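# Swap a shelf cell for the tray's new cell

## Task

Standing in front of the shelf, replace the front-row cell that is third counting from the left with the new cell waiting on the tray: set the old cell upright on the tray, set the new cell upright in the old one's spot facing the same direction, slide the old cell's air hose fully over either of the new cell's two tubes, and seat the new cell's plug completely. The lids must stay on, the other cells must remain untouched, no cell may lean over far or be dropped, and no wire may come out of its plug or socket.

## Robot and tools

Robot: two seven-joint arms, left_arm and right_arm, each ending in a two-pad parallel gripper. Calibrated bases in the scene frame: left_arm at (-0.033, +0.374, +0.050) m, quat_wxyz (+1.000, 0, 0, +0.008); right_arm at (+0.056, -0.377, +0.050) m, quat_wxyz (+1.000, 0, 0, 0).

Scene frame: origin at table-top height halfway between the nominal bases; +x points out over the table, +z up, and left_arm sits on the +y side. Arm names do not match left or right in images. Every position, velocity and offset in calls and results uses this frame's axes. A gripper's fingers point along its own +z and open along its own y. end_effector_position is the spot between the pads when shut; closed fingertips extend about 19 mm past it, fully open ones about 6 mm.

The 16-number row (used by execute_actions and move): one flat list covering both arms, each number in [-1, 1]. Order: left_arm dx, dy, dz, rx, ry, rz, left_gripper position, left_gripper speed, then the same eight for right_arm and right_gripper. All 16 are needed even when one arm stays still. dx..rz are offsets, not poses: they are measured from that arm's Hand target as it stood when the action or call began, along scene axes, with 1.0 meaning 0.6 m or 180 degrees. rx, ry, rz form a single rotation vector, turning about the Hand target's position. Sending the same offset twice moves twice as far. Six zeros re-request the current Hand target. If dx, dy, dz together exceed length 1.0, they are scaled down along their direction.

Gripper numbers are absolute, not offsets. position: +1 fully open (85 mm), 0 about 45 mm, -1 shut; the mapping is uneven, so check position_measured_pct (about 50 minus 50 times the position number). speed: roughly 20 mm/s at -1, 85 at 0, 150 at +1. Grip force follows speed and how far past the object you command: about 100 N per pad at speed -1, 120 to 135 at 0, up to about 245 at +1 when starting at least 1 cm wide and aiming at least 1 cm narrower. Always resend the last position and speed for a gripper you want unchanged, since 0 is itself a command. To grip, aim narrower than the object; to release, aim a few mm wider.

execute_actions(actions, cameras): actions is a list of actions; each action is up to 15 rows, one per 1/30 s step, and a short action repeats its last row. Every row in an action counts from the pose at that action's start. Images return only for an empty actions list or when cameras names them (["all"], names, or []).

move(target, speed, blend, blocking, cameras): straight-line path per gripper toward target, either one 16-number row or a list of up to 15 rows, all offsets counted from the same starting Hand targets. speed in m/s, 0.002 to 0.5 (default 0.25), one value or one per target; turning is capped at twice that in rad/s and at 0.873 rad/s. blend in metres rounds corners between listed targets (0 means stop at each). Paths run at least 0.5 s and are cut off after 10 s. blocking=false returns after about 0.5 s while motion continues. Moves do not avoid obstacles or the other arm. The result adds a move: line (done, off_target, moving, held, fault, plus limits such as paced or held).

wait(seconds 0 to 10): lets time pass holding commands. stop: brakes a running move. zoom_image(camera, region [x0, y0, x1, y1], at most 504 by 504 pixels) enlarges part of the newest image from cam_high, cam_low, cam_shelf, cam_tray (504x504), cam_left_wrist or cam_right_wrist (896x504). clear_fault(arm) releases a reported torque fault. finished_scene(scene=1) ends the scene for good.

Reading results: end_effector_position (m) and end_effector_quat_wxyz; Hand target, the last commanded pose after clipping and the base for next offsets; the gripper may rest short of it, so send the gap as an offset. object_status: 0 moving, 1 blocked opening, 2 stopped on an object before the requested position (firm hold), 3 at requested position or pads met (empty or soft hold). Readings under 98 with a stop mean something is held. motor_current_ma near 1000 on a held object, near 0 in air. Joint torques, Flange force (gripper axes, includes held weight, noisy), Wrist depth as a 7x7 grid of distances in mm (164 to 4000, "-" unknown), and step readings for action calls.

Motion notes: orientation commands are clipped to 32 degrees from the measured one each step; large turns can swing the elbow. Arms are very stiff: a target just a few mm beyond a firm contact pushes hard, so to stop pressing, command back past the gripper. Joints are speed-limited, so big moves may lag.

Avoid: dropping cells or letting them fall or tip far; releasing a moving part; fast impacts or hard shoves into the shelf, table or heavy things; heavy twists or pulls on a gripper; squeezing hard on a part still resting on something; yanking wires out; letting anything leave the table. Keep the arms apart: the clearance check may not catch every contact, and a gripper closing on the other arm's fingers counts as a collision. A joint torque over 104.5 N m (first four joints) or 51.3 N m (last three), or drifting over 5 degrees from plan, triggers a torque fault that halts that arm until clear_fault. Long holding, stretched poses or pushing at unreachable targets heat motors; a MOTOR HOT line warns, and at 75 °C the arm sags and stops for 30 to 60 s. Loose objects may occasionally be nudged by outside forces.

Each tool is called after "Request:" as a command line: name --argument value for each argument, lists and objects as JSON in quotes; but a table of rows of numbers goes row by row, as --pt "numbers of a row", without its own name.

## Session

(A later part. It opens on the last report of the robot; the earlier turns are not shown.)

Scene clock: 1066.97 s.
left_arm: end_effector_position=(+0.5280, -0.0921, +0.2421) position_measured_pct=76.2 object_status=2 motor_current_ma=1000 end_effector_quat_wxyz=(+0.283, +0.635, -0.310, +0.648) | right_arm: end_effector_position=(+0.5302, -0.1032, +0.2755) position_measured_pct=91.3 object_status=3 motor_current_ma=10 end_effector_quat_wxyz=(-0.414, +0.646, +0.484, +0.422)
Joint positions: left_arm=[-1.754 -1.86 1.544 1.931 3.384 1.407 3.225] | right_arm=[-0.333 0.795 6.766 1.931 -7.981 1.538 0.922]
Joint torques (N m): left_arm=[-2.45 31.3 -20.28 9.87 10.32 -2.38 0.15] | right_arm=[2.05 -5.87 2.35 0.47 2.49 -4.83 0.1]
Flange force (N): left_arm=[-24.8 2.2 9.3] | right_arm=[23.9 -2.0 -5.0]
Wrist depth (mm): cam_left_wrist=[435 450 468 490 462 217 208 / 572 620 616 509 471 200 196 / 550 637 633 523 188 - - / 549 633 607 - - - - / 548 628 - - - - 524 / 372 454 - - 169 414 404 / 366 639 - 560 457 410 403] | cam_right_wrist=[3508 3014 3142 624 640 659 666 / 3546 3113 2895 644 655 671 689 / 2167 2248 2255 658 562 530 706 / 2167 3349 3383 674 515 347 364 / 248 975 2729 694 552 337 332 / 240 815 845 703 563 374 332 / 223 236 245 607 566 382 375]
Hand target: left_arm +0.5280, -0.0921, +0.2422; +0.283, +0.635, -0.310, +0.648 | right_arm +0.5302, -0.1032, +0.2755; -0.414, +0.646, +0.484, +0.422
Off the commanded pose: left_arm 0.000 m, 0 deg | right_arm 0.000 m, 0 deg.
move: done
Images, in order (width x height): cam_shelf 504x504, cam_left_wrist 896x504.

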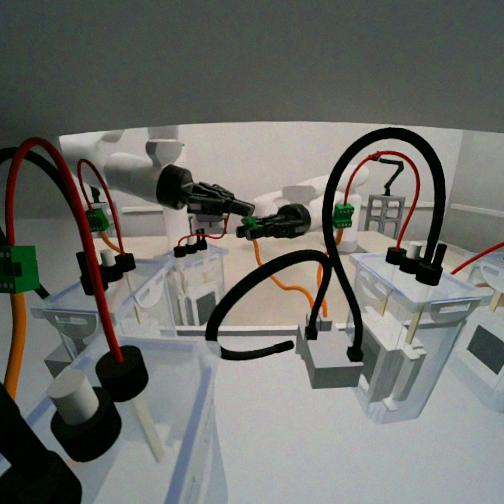

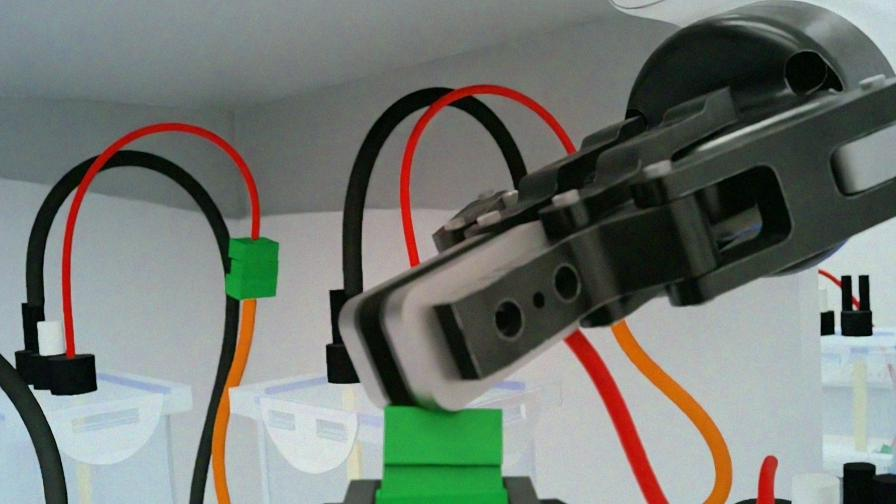

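Request:
move --pt "0 0 0 0 0 0 -0.75 -1 0 0 0.011 0 0 0 -0.83 -1" --pt "0 0 0 0 0 0 -0.75 -1 0.0027 0.0175 0.012 0 0 0 -0.83 -1" --speed 0.015 --cameras '["cam_left_wrist","cam_shelf"]'

Request:
zoom_image --camera "cam_left_wrist" --region '[370, 364, 520, 504]'

Request:
zoom_image --camera "cam_shelf" --region '[238, 208, 262, 232]'

Scene clock: 1072.97 s.
left_arm: end_effector_position=(+0.5280, -0.0921, +0.2422) position_measured_pct=76.2 object_status=2 motor_current_ma=1000 end_effector_quat_wxyz=(+0.283, +0.635, -0.310, +0.648) | right_arm: end_effector_position=(+0.5318, -0.0928, +0.2827) position_measured_pct=91.3 object_status=3 motor_current_ma=10 end_effector_quat_wxyz=(-0.413, +0.646, +0.484, +0.422)
Joint positions: left_arm=[-1.754 -1.859 1.544 1.931 3.384 1.407 3.225] | right_arm=[-0.356 0.779 6.764 1.925 -7.992 1.519 0.896]
Joint torques (N m): left_arm=[1.79 17.97 -10.5 3.39 2.89 0.31 0.01] | right_arm=[-0.73 -19.51 -2.01 -5.08 -1.76 2.46 -0.01]
Flange force (N): left_arm=[-0.3 -3.7 4.7] | right_arm=[-1.9 0.1 -3.7]
Wrist depth (mm): cam_left_wrist=[415 432 449 470 452 208 201 / 564 621 623 520 228 186 - / 562 634 621 453 - - - / 547 632 641 - - - - / 549 631 - - - 420 515 / 381 424 - - 463 414 403 / 357 613 - - 456 411 403] | cam_right_wrist=[3508 3113 3084 614 627 647 656 / 3546 3070 2774 631 646 661 676 / 2188 2174 2286 647 610 516 692 / 2729 3663 3315 668 504 343 370 / 242 982 2740 685 548 329 336 / 238 870 853 696 608 317 321 / 220 236 702 633 566 396 379]
Hand target: left_arm +0.5280, -0.0921, +0.2422; +0.283, +0.635, -0.310, +0.648 | right_arm +0.5318, -0.0928, +0.2827; -0.413, +0.646, +0.484, +0.422
Off the commanded pose: left_arm 0.000 m, 0 deg | right_arm 0.000 m, 0 deg.
move: done
Images, in order (width x height): cam_shelf 504x504, cam_left_wrist 896x504.

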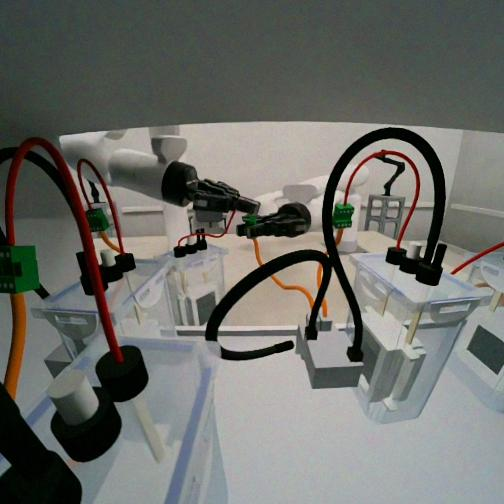

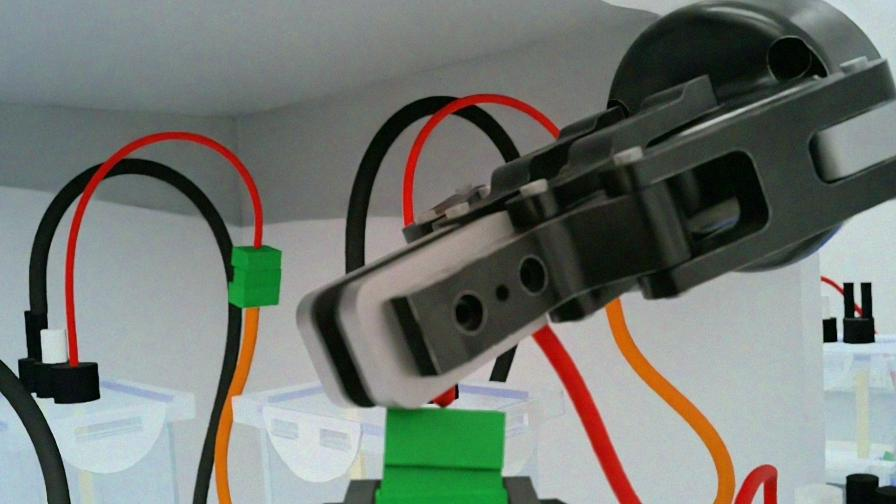

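Scaled by 3.360 from the camera's 896x504 image, which has a finer 1280x720 frame.

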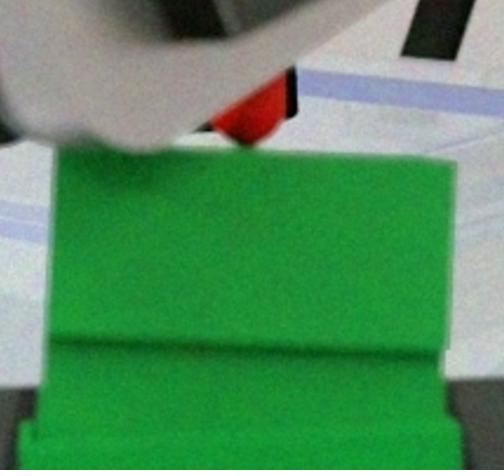

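Scaled by 21.000 from the camera's 504x504 image, which has a finer 720x720 frame.

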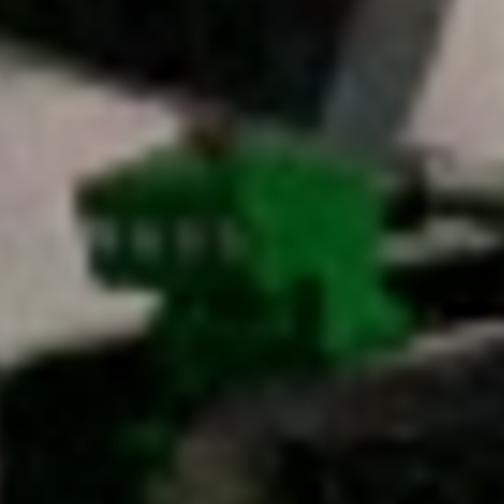

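Request:
move --pt "0 0 0 0 0 0 -0.75 -1 0 0 0 0 0 0 -0.65 -1" --pt "0 0 0 0 0 0 -0.75 -1 0 0 0.003 0 0 0 -0.65 -1" --pt "0 0 0 0 0 0 -0.75 -1 -0.0042 -0.0275 0.008 0 0 0 -0.65 -1" --speed 0.015 --cameras '["cam_left_wrist","cam_shelf"]'

Request:
zoom_image --camera "cam_left_wrist" --region '[370, 364, 520, 504]'

Scene clock: 1077.07 s.
left_arm: end_effector_position=(+0.5280, -0.0921, +0.2422) position_measured_pct=76.2 object_status=2 motor_current_ma=1000 end_effector_quat_wxyz=(+0.283, +0.635, -0.310, +0.648) | right_arm: end_effector_position=(+0.5293, -0.1093, +0.2875) position_measured_pct=82.3 object_status=3 motor_current_ma=0 end_effector_quat_wxyz=(-0.414, +0.646, +0.484, +0.422)
Joint positions: left_arm=[-1.754 -1.859 1.544 1.931 3.384 1.407 3.225] | right_arm=[-0.327 0.769 6.777 1.929 -7.959 1.544 0.898]
Joint torques (N m): left_arm=[1.72 17.99 -10.52 3.39 2.85 0.29 0.01] | right_arm=[-0.71 -19.26 -2.01 -4.99 -1.73 2.45 0]
Flange force (N): left_arm=[-0.5 -3.6 4.5] | right_arm=[-1.9 -0.1 -3.7]
Wrist depth (mm): cam_left_wrist=[416 431 448 469 452 226 210 / 561 622 620 522 463 192 - / 562 633 621 512 - - - / 547 630 641 - - - - / 545 628 - - - 413 407 / 383 425 355 337 465 415 402 / 358 611 - 526 453 410 402] | cam_right_wrist=[3546 3142 3113 634 645 663 677 / 3527 3128 2895 647 661 677 693 / 2188 2203 2343 664 667 685 707 / 2232 3400 3418 684 520 361 404 / 253 279 2729 697 558 350 349 / 251 831 856 714 624 333 338 / 232 246 256 635 578 393 387]
Hand target: left_arm +0.5280, -0.0921, +0.2422; +0.283, +0.635, -0.310, +0.648 | right_arm +0.5293, -0.1093, +0.2875; -0.414, +0.646, +0.484, +0.422
Off the commanded pose: left_arm 0.000 m, 0 deg | right_arm 0.000 m, 0 deg.
move: done
Images, in order (width x height): cam_shelf 504x504, cam_left_wrist 896x504.

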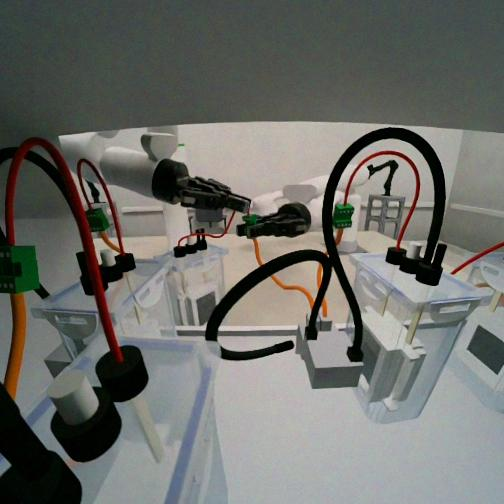

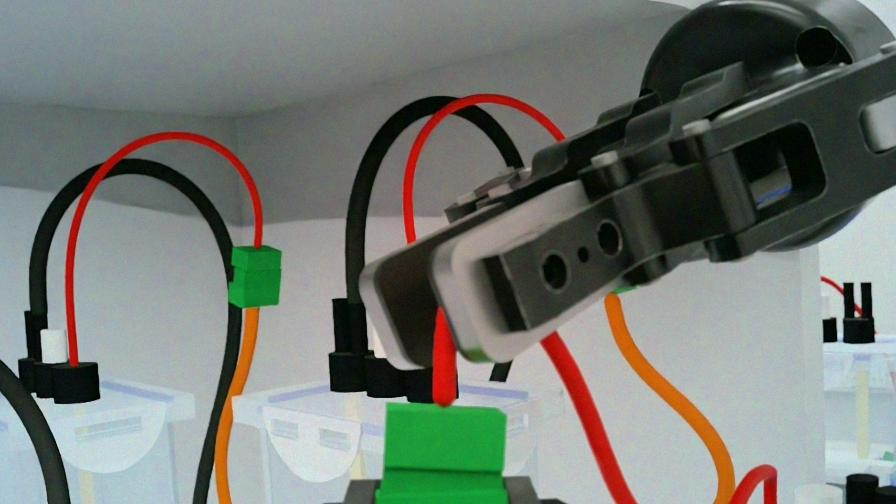

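Scaled by 3.360 from the camera's 896x504 image, which has a finer 1280x720 frame.

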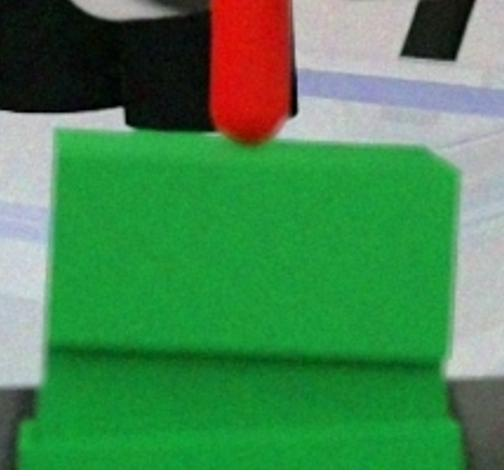

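Request:
move --pt "0 0 0 0 0 0 -0.75 -1 -0.006 -0.04 0.008 0 0 0 -0.65 -1" --pt "0 0 0 0 0 0 -0.75 -1 -0.018 -0.12 0.012 -0.0955 0.0146 0 -0.65 -1" --speed 0.05 --cameras '["cam_left_wrist","cam_shelf","cam_right_wrist","cam_high"]'

Scene clock: 1081.27 s.
left_arm: end_effector_position=(+0.5280, -0.0921, +0.2422) position_measured_pct=76.2 object_status=2 motor_current_ma=1000 end_effector_quat_wxyz=(+0.283, +0.635, -0.310, +0.648) | right_arm: end_effector_position=(+0.5185, -0.1813, +0.2947) position_measured_pct=82.3 object_status=3 motor_current_ma=0 end_effector_quat_wxyz=(-0.323, +0.710, +0.532, +0.330)
Joint positions: left_arm=[-1.754 -1.859 1.544 1.931 3.384 1.407 3.225] | right_arm=[-0.382 0.612 6.966 1.871 -7.655 1.43 0.678]
Joint torques (N m): left_arm=[1.71 17.98 -10.5 3.42 2.88 0.29 0.01] | right_arm=[10.95 -23.73 7.75 -25.35 -12.21 -3.09 -2.7]
Flange force (N): left_arm=[-0.4 -3.6 4.6] | right_arm=[-28.4 -61.6 12.1]
Wrist depth (mm): cam_left_wrist=[416 430 449 468 451 280 224 / 561 623 618 522 463 238 205 / 561 633 621 524 464 203 198 / 552 631 621 539 462 187 - / 545 627 645 518 479 413 517 / 383 424 361 344 472 415 402 / 358 613 - 527 454 410 402] | cam_right_wrist=[3603 3299 3282 715 527 - - / 296 990 997 744 399 403 - / 288 314 852 742 567 397 - / 296 299 313 380 634 459 584 / 293 279 282 269 543 437 537 / 627 268 251 248 412 402 402 / 568 252 246 235 453 414 453]
Hand target: left_arm +0.5280, -0.0921, +0.2422; +0.283, +0.635, -0.310, +0.648 | right_arm +0.5185, -0.1813, +0.2947; -0.323, +0.710, +0.532, +0.330
Off the commanded pose: left_arm 0.000 m, 0 deg | right_arm 0.000 m, 0 deg.
move: done
Images, in order (width x height): cam_high 504x504, cam_shelf 504x504, cam_left_wrist 896x504, cam_right_wrist 896x504.

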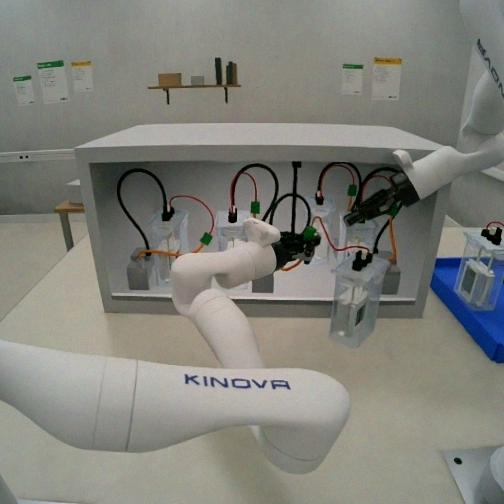

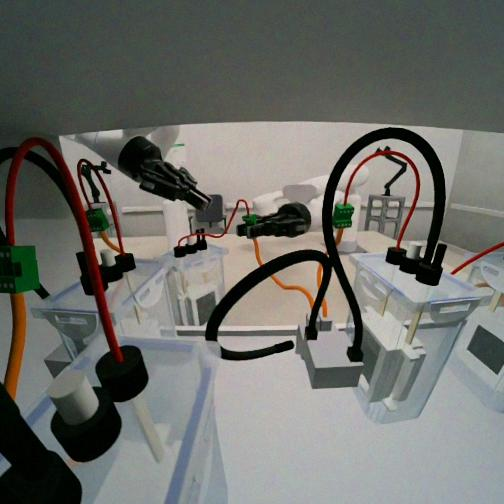

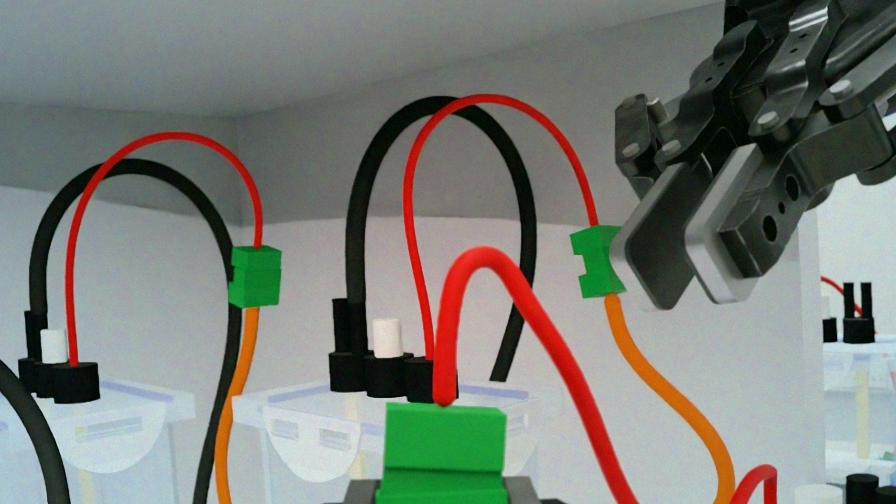

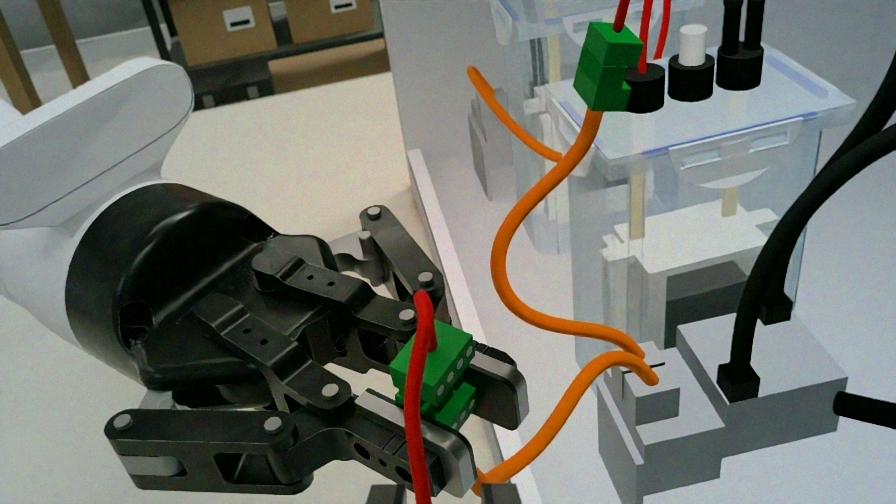

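Request:
move --target '[0,0,0,0,0,0,-0.75,-1,-0.05,0,0,0,0,0,-0.65,-1]' --speed 0.05 --cameras '["cam_right_wrist","cam_high"]'

Scene clock: 1082.57 s.
left_arm: end_effector_position=(+0.5280, -0.0921, +0.2422) position_measured_pct=76.2 object_status=2 motor_current_ma=1000 end_effector_quat_wxyz=(+0.283, +0.635, -0.310, +0.648) | right_arm: end_effector_position=(+0.4885, -0.1813, +0.2947) position_measured_pct=82.3 object_status=3 motor_current_ma=0 end_effector_quat_wxyz=(-0.323, +0.710, +0.532, +0.330)
Joint positions: left_arm=[-1.754 -1.859 1.544 1.931 3.384 1.407 3.225] | right_arm=[-0.402 0.561 6.977 1.97 -7.641 1.406 0.726]
Joint torques (N m): left_arm=[1.74 17.98 -10.51 3.38 2.88 0.27 0.02] | right_arm=[-0.75 -16.28 -1.43 -6.04 -1.83 1.88 -0.01]
Flange force (N): left_arm=[-0.4 -3.7 4.5] | right_arm=[-2.8 -0.2 -2.8]
Wrist depth (mm): cam_left_wrist=[414 432 450 469 452 420 236 / 563 625 616 522 463 272 221 / 560 634 621 525 464 225 197 / 550 636 620 540 461 187 173 / 548 627 646 520 479 421 510 / 384 424 361 344 471 414 403 / 357 610 - 526 455 409 402] | cam_right_wrist=[3663 3219 3332 718 593 408 783 / 375 311 1003 761 607 400 406 / 279 303 845 763 668 486 405 / 330 294 302 310 637 466 472 / 703 295 275 284 394 441 432 / 631 258 252 252 253 410 408 / 572 543 260 517 459 431 456]
Hand target: left_arm +0.5280, -0.0921, +0.2422; +0.283, +0.635, -0.310, +0.648 | right_arm +0.4885, -0.1813, +0.2947; -0.323, +0.710, +0.532, +0.330
Off the commanded pose: left_arm 0.000 m, 0 deg | right_arm 0.000 m, 0 deg.
move: done
Images, in order (width x height): cam_high 504x504, cam_right_wrist 896x504.

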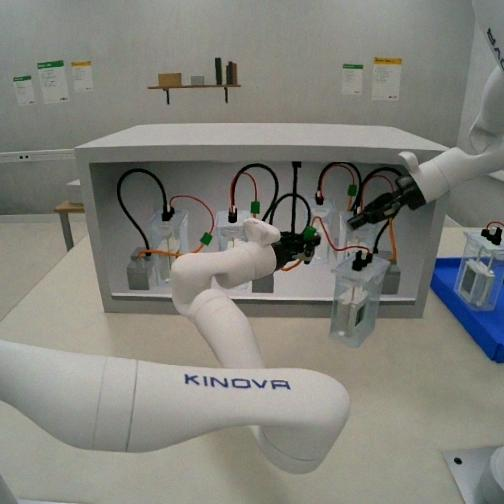

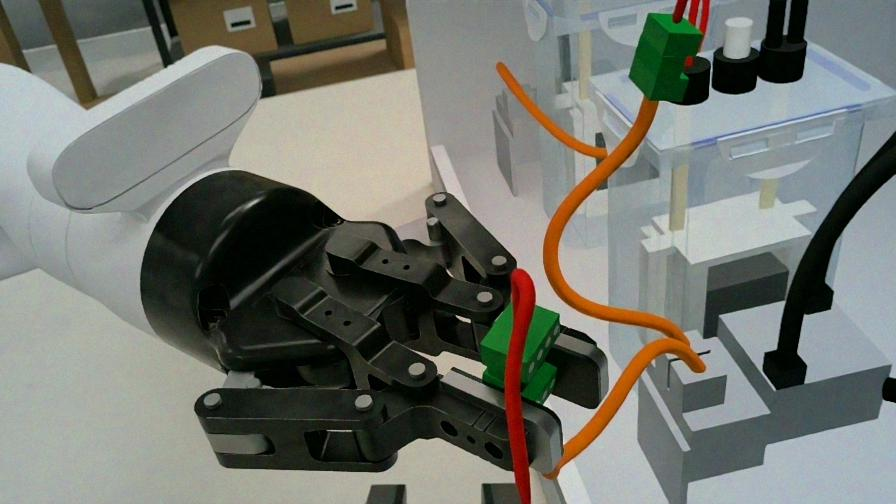

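Request:
zoom_image --camera "cam_right_wrist" --region '[460, 270, 620, 430]'

Request:
zoom_image --camera "cam_right_wrist" --region '[610, 0, 750, 120]'

Scaled by 3.150 from the camera's 896x504 image, which has a finer 1280x720 frame.

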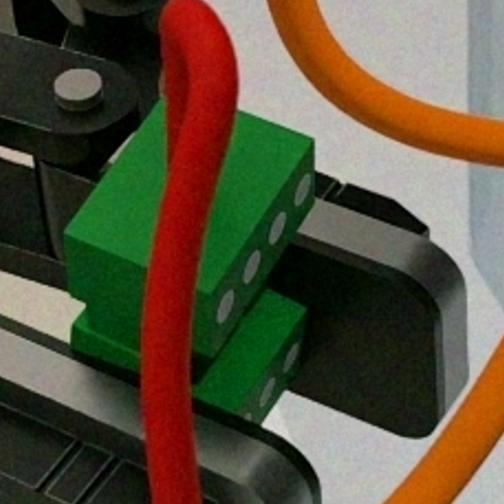

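Scaled by 3.600 from the camera's 896x504 image, which has a finer 1280x720 frame.

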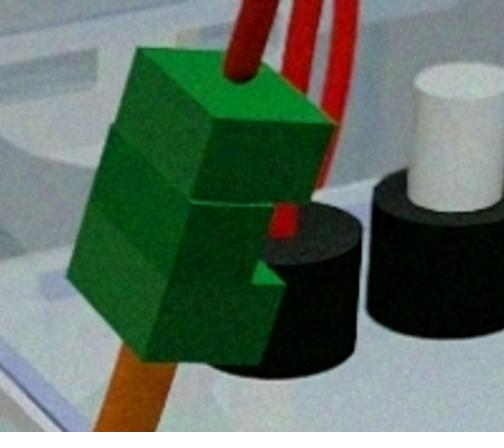

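Request:
zoom_image --camera "cam_right_wrist" --region '[475, 330, 565, 420]'

Scaled by 5.600 from the camera's 896x504 image, which has a finer 1280x720 frame.

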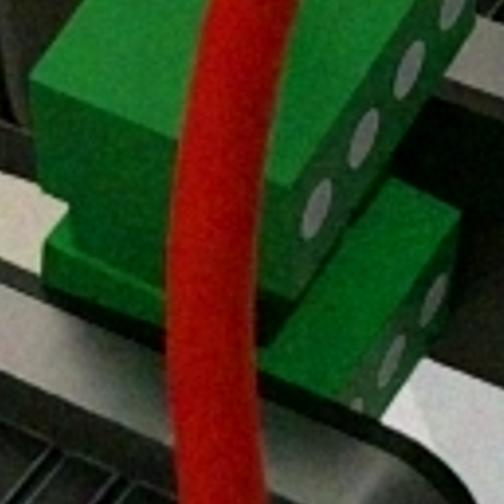

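Request:
move --pt "0 0 0 0 0 0 -0.75 -1 0 -0.05 0 0 0 0 -0.65 -1" --pt "-0.02 0.0667 0.0033 0 0 0 -0.75 -1 0 -0.05 0 0 0 0 -0.65 -1" --speed 0.04 --cameras '["cam_left_wrist","cam_shelf","cam_right_wrist","cam_high"]'

Scene clock: 1092.40 s.
left_arm: end_effector_position=(+0.5160, -0.0521, +0.2441) position_measured_pct=76.2 object_status=2 motor_current_ma=1000 end_effector_quat_wxyz=(+0.283, +0.635, -0.310, +0.648) | right_arm: end_effector_position=(+0.4885, -0.2112, +0.2947) position_measured_pct=82.3 object_status=3 motor_current_ma=0 end_effector_quat_wxyz=(-0.323, +0.710, +0.532, +0.330)
Joint positions: left_arm=[-1.79 -1.876 1.55 2.036 3.404 1.543 3.251] | right_arm=[-0.333 0.575 6.99 1.952 -7.6 1.459 0.757]
Joint torques (N m): left_arm=[0.07 17.11 -9.73 4.71 2.98 -0.48 0.05] | right_arm=[-0.74 -16.3 -1.35 -5.91 -1.78 1.92 0.03]
Flange force (N): left_arm=[-0.9 -2.1 6.0] | right_arm=[-2.6 -0.6 -2.7]
Wrist depth (mm): cam_left_wrist=[405 421 437 430 478 451 320 / 567 638 642 573 517 453 290 / 588 638 683 574 508 472 271 / 575 660 662 574 522 464 246 / 560 672 668 569 514 467 546 / 415 434 492 382 503 452 598 / 554 625 - 585 - 448 280] | cam_right_wrist=[441 370 3299 752 559 437 461 / 346 359 1003 784 607 420 418 / 383 347 342 352 679 500 652 / 793 332 316 294 633 483 598 / 723 312 309 295 551 438 437 / 634 624 609 578 505 440 488 / 573 560 545 535 479 464 459]
Hand target: left_arm +0.5160, -0.0521, +0.2441; +0.283, +0.635, -0.310, +0.648 | right_arm +0.4885, -0.2112, +0.2947; -0.323, +0.710, +0.532, +0.330
Off the commanded pose: left_arm 0.000 m, 0 deg | right_arm 0.000 m, 0 deg.
move: done
Images, in order (width x height): cam_high 504x504, cam_shelf 504x504, cam_left_wrist 896x504, cam_right_wrist 896x504.

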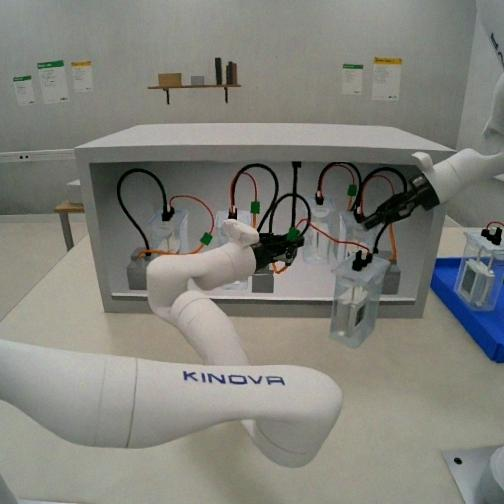

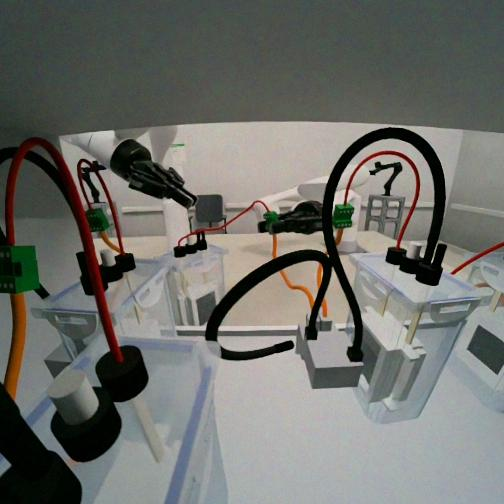

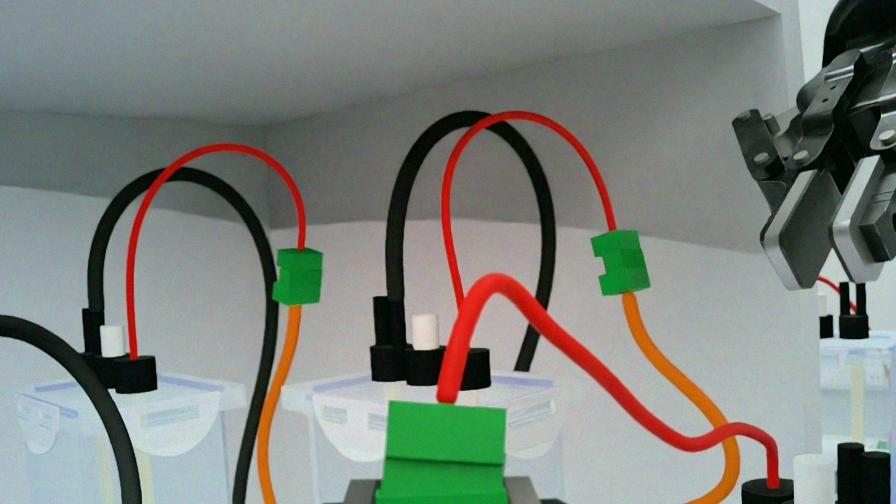

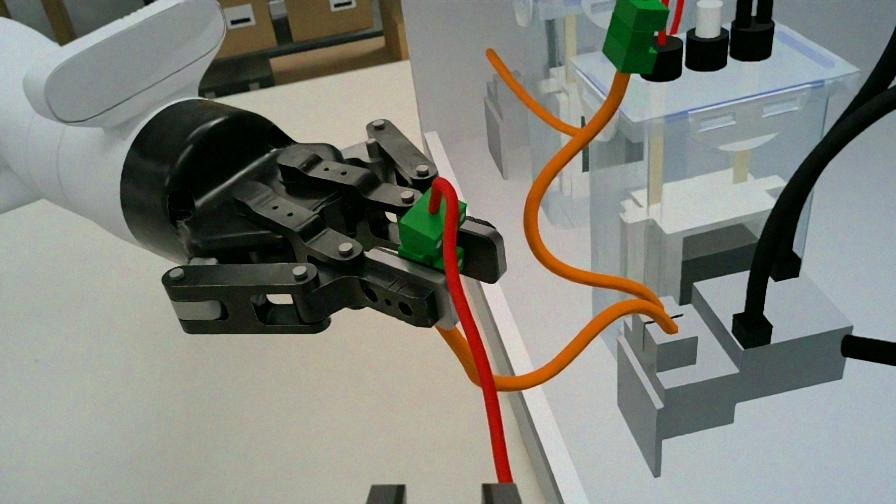

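Request:
move --target '[0,0,0,-0.0948,0.031,0.1905,-0.75,-1,0,0,0,0,0,0,-0.65,-1]' --speed 0.07 --cameras '["cam_left_wrist","cam_shelf","cam_right_wrist","cam_high"]'

Scene clock: 1098.00 s.
left_arm: end_effector_position=(+0.5160, -0.0521, +0.2441) position_measured_pct=76.2 object_status=2 motor_current_ma=1000 end_effector_quat_wxyz=(+0.184, +0.680, +0.002, +0.710) | right_arm: end_effector_position=(+0.4885, -0.2112, +0.2947) position_measured_pct=82.3 object_status=3 motor_current_ma=0 end_effector_quat_wxyz=(-0.323, +0.710, +0.532, +0.330)
Joint positions: left_arm=[-1.378 -1.781 1.693 1.905 3.651 0.444 3.134] | right_arm=[-0.333 0.575 6.99 1.952 -7.6 1.459 0.757]
Joint torques (N m): left_arm=[-0.93 15.85 -12.48 6.01 1.32 0.32 0.13] | right_arm=[-0.78 -16.38 -1.36 -5.9 -1.79 1.92 0]
Flange force (N): left_arm=[-1.4 4.6 5.4] | right_arm=[-2.9 -0.4 -2.7]
Wrist depth (mm): cam_left_wrist=[475 427 428 379 336 304 279 / 590 617 568 515 444 389 348 / 600 620 634 660 655 541 459 / 228 619 635 666 689 691 543 / 597 610 572 661 690 663 527 / 222 324 639 462 687 617 530 / 590 610 - 432 - 369 497] | cam_right_wrist=[3725 3366 3366 752 560 436 462 / 2809 1044 993 794 610 421 420 / 320 886 850 754 679 499 657 / 299 322 322 293 617 483 599 / 290 287 279 292 548 439 437 / 298 290 581 584 499 437 486 / 572 560 546 539 477 463 455]
Hand target: left_arm +0.5160, -0.0521, +0.2441; +0.184, +0.680, +0.002, +0.710 | right_arm +0.4885, -0.2112, +0.2947; -0.323, +0.710, +0.532, +0.330
Off the commanded pose: left_arm 0.000 m, 0 deg | right_arm 0.000 m, 0 deg.
move: done
Images, in order (width x height): cam_high 504x504, cam_shelf 504x504, cam_left_wrist 896x504, cam_right_wrist 896x504.

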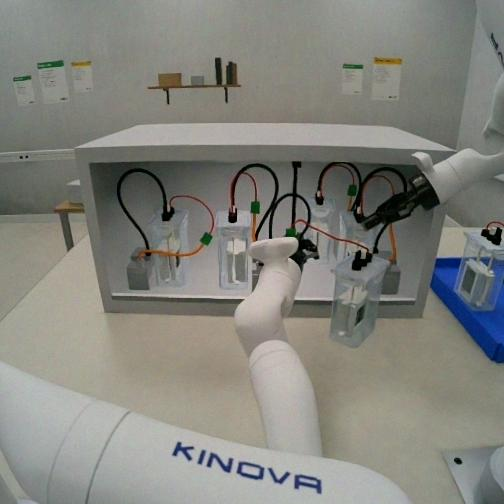

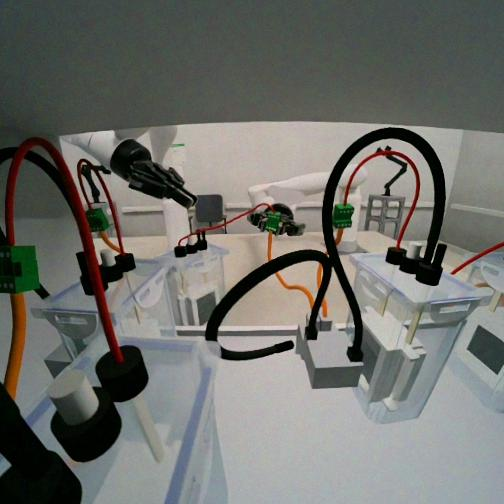

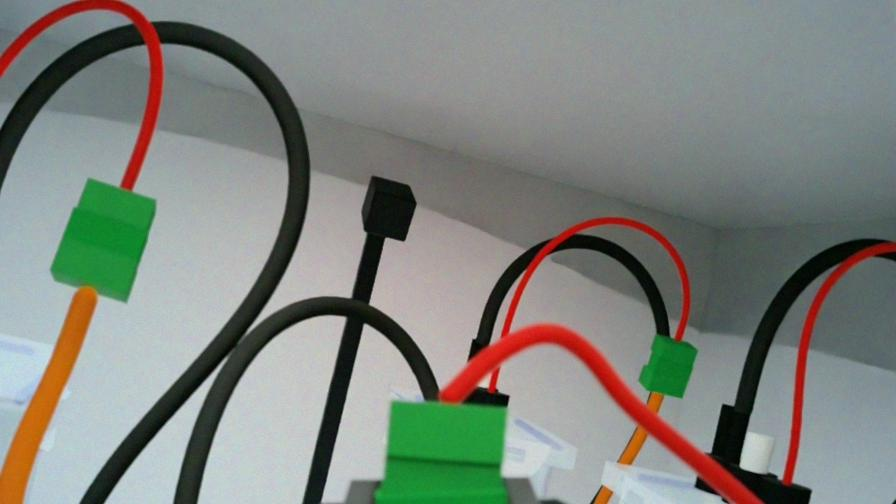

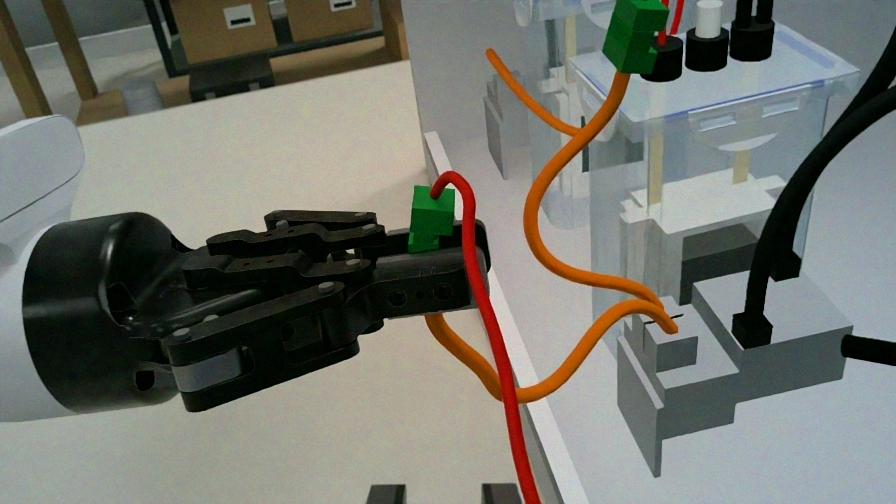

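Both views are good. I will zoom in on the joint.

Request:
zoom_image --camera "cam_right_wrist" --region '[395, 175, 485, 265]'

Request:
zoom_image --camera "cam_left_wrist" --region '[370, 364, 520, 504]'

Request:
zoom_image --camera "cam_shelf" --region '[256, 204, 284, 232]'

Scaled by 5.600 from the camera's 896x504 image, which has a finer 1280x720 frame.

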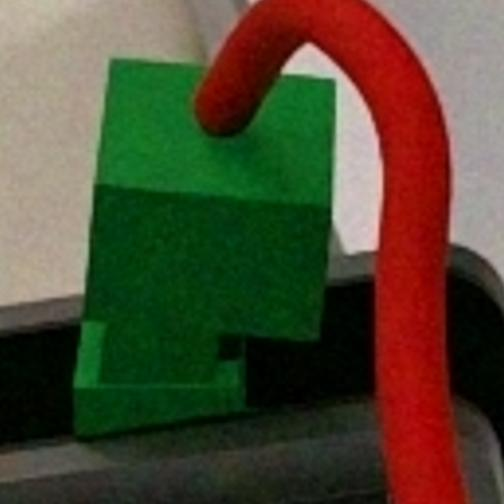

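Scaled by 3.360 from the camera's 896x504 image, which has a finer 1280x720 frame.

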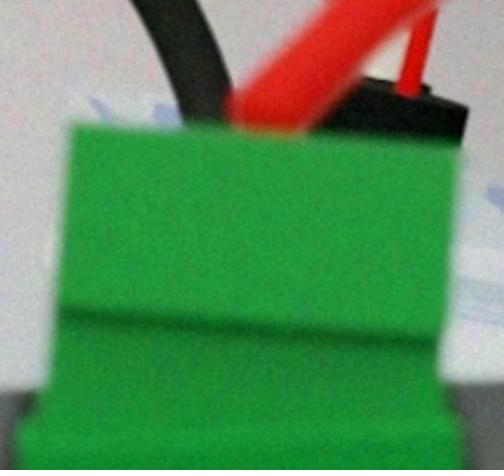

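Scaled by 18.000 from the camera's 504x504 image, which has a finer 720x720 frame.

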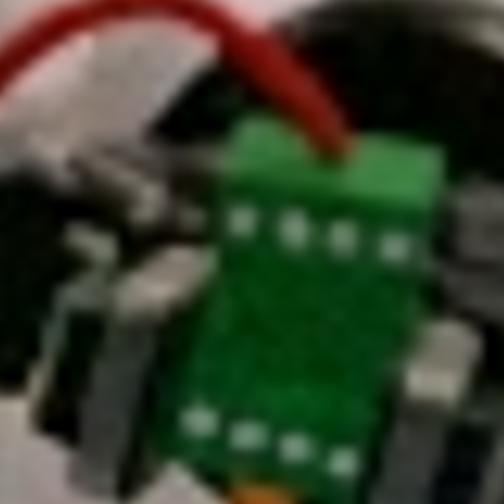

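Request:
zoom_image --camera "cam_right_wrist" --region '[350, 384, 590, 504]'

Request:
zoom_image --camera "cam_shelf" --region '[160, 180, 320, 300]'

Scaled by 2.100 from the camera's 896x504 image, which has a finer 1280x720 frame.

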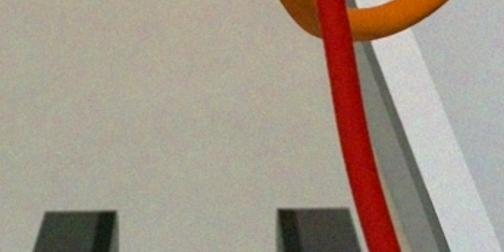

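Scaled by 3.150 from the camera's 504x504 image, which has a finer 720x720 frame.

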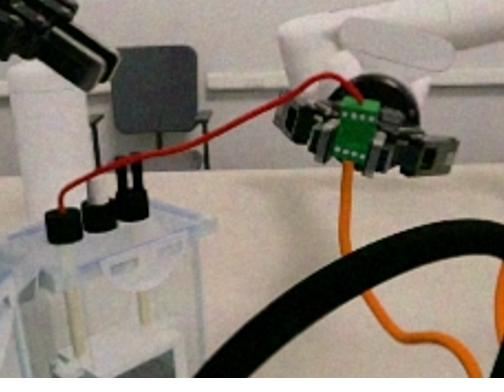

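Request:
move --target '[0,0,0,0,0,0,-0.75,-1,0.0400,0.1770,0.0138,0.0955,-0.0146,0,-0.65,-1]' --speed 0.04 --cameras '["cam_left_wrist","cam_shelf","cam_right_wrist"]'

Scene clock: 1105.57 s.
left_arm: end_effector_position=(+0.5160, -0.0521, +0.2441) position_measured_pct=76.2 object_status=2 motor_current_ma=1000 end_effector_quat_wxyz=(+0.184, +0.680, +0.002, +0.710) | right_arm: end_effector_position=(+0.5125, -0.1051, +0.3030) position_measured_pct=82.3 object_status=3 motor_current_ma=0 end_effector_quat_wxyz=(-0.414, +0.646, +0.484, +0.422)
Joint positions: left_arm=[-1.378 -1.781 1.693 1.905 3.651 0.444 3.134] | right_arm=[-0.354 0.714 6.793 1.981 -7.951 1.535 0.893]
Joint torques (N m): left_arm=[-0.95 15.86 -12.5 6.01 1.34 0.33 0.15] | right_arm=[-0.74 -18.49 -2.01 -5.03 -1.69 2.48 -0.01]
Flange force (N): left_arm=[-1.4 4.7 5.3] | right_arm=[-2.1 0.1 -3.6]
Wrist depth (mm): cam_left_wrist=[474 424 429 380 336 305 280 / 594 617 568 515 446 389 346 / 597 614 636 668 658 543 457 / 229 623 633 668 691 693 595 / 595 611 569 662 682 - - / 222 324 635 463 691 620 533 / 590 609 - 432 - 369 498] | cam_right_wrist=[3418 3055 3172 633 642 660 671 / 3508 3157 3128 644 660 679 691 / 2181 2240 2310 664 669 688 711 / 2858 3811 3383 682 536 301 372 / 3623 3435 2921 704 704 294 368 / 2376 943 902 725 631 331 340 / 833 787 756 701 608 580 403]
Hand target: left_arm +0.5160, -0.0521, +0.2441; +0.184, +0.680, +0.002, +0.710 | right_arm +0.5125, -0.1050, +0.3030; -0.414, +0.646, +0.484, +0.422
Off the commanded pose: left_arm 0.000 m, 0 deg | right_arm 0.000 m, 0 deg.
move: done
Images, in order (width x height): cam_shelf 504x504, cam_left_wrist 896x504, cam_right_wrist 896x504.

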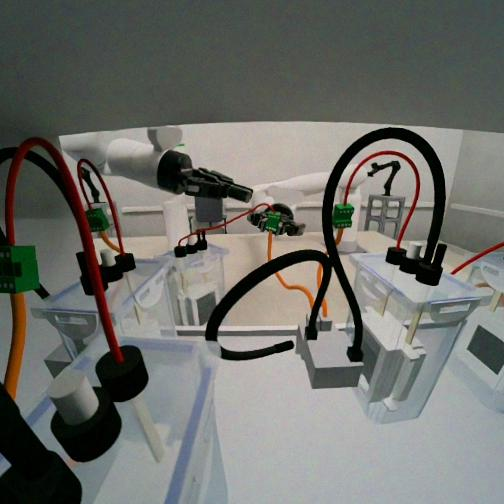

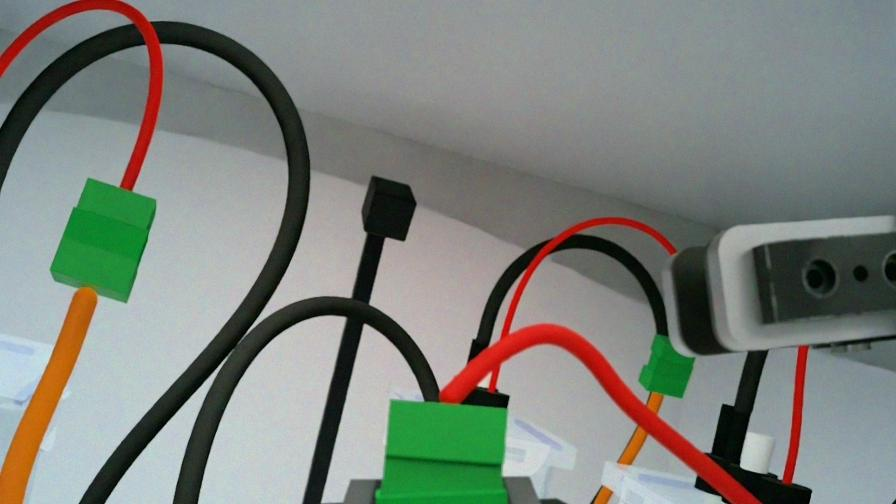

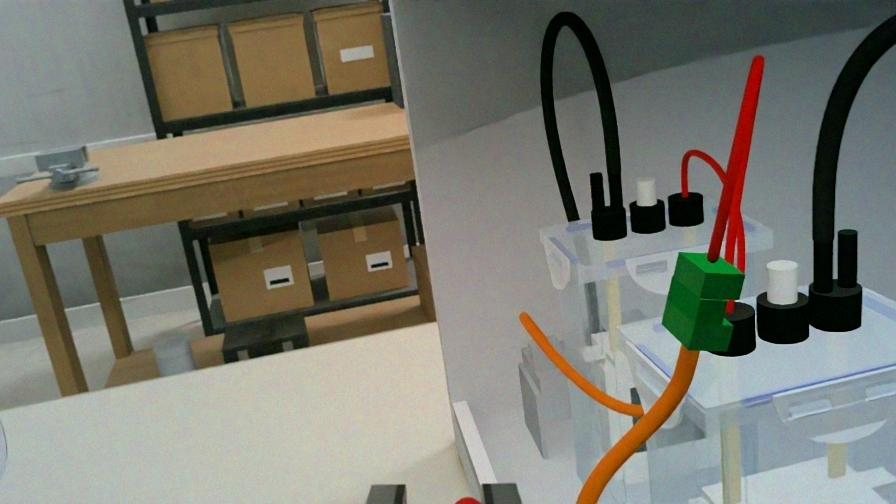

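Request:
move --pt "0 0 0 0 0 0 -0.75 -1 0 0 0 0 0 0 0.0 -1" --pt "0 0 0 0 0 0 -0.75 -1 0.0145 0.0943 -0.0303 0 0 0 0.0 -1" --speed 0.03 --cameras '["cam_left_wrist","cam_shelf","cam_right_wrist"]'

Scene clock: 1110.07 s.
left_arm: end_effector_position=(+0.5160, -0.0521, +0.2441) position_measured_pct=76.2 object_status=2 motor_current_ma=1000 end_effector_quat_wxyz=(+0.184, +0.680, +0.002, +0.710) | right_arm: end_effector_position=(+0.5212, -0.0485, +0.2848) position_measured_pct=49.8 object_status=3 motor_current_ma=0 end_effector_quat_wxyz=(-0.413, +0.646, +0.484, +0.422)
Joint positions: left_arm=[-1.378 -1.781 1.693 1.905 3.651 0.444 3.134] | right_arm=[-0.453 0.758 6.745 1.955 -8.071 1.452 0.889]
Joint torques (N m): left_arm=[-0.9 15.9 -12.54 5.99 1.33 0.31 0.13] | right_arm=[-0.74 -19.43 -2.06 -5.23 -1.71 2.47 -0.01]
Flange force (N): left_arm=[-1.4 4.5 5.3] | right_arm=[-1.9 0.8 -3.6]
Wrist depth (mm): cam_left_wrist=[474 424 428 379 336 305 278 / 589 621 570 514 446 389 347 / 597 617 639 663 655 540 454 / 229 624 635 664 - - - / 596 611 - - - - - / 222 324 - - - - - / 589 608 - 431 - 368 498] | cam_right_wrist=[3400 3084 3113 573 579 603 615 / 3490 3128 3098 588 599 615 630 / 2132 2174 2232 602 611 621 644 / 2809 3663 3366 620 489 447 302 / 3508 3234 2883 639 636 245 307 / 2240 898 856 664 579 316 288 / 788 750 718 664 593 273 275]
Hand target: left_arm +0.5160, -0.0521, +0.2441; +0.184, +0.680, +0.002, +0.710 | right_arm +0.5212, -0.0485, +0.2848; -0.414, +0.646, +0.484, +0.422
Off the commanded pose: left_arm 0.000 m, 0 deg | right_arm 0.000 m, 0 deg.
move: done
Images, in order (width x height): cam_shelf 504x504, cam_left_wrist 896x504, cam_right_wrist 896x504.

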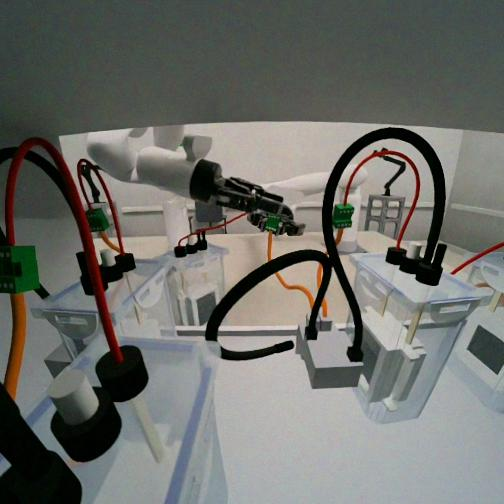

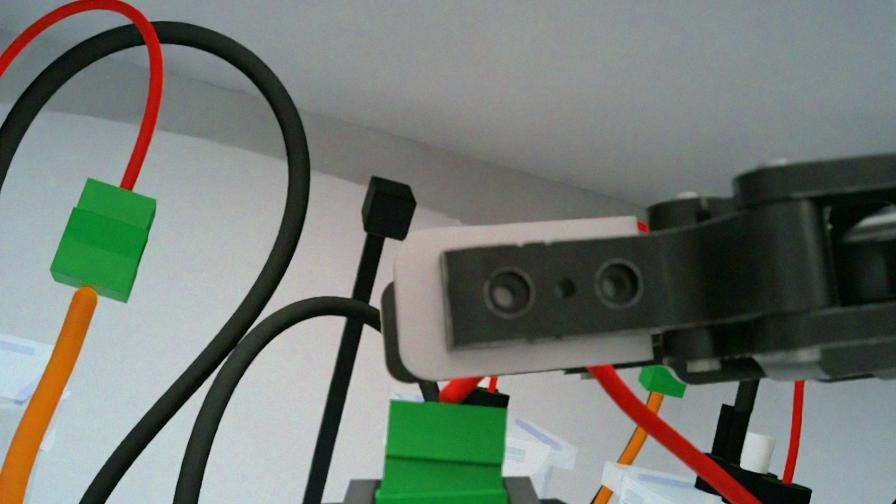

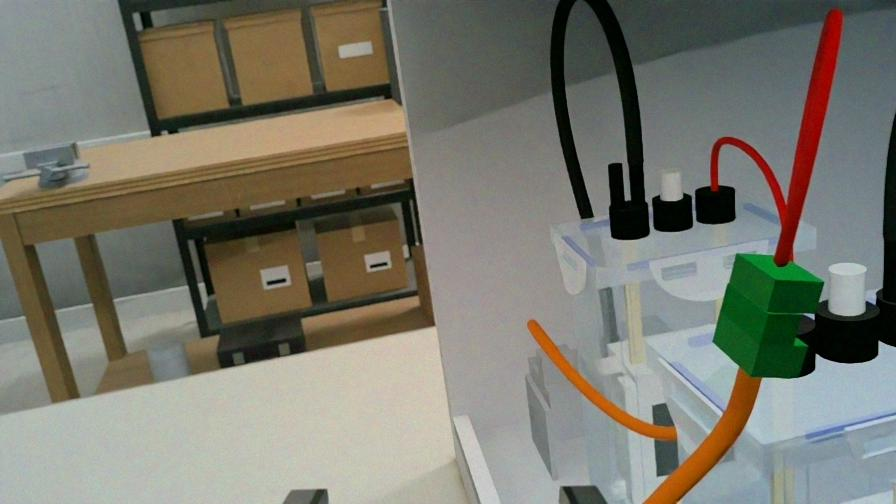

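Request:
zoom_image --camera "cam_left_wrist" --region '[340, 344, 540, 504]'

Request:
zoom_image --camera "cam_shelf" --region '[250, 196, 306, 252]'

Scaled by 2.520 from the camera's 896x504 image, which has a finer 1280x720 frame.

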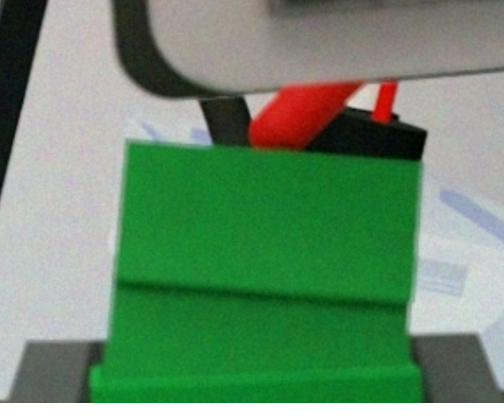

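Scaled by 9.000 from the camera's 504x504 image, which has a finer 720x720 frame.

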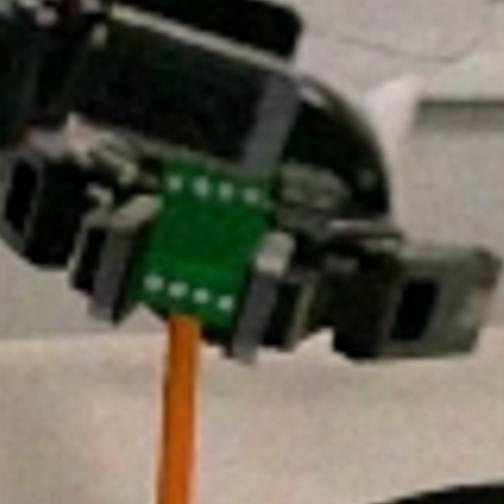

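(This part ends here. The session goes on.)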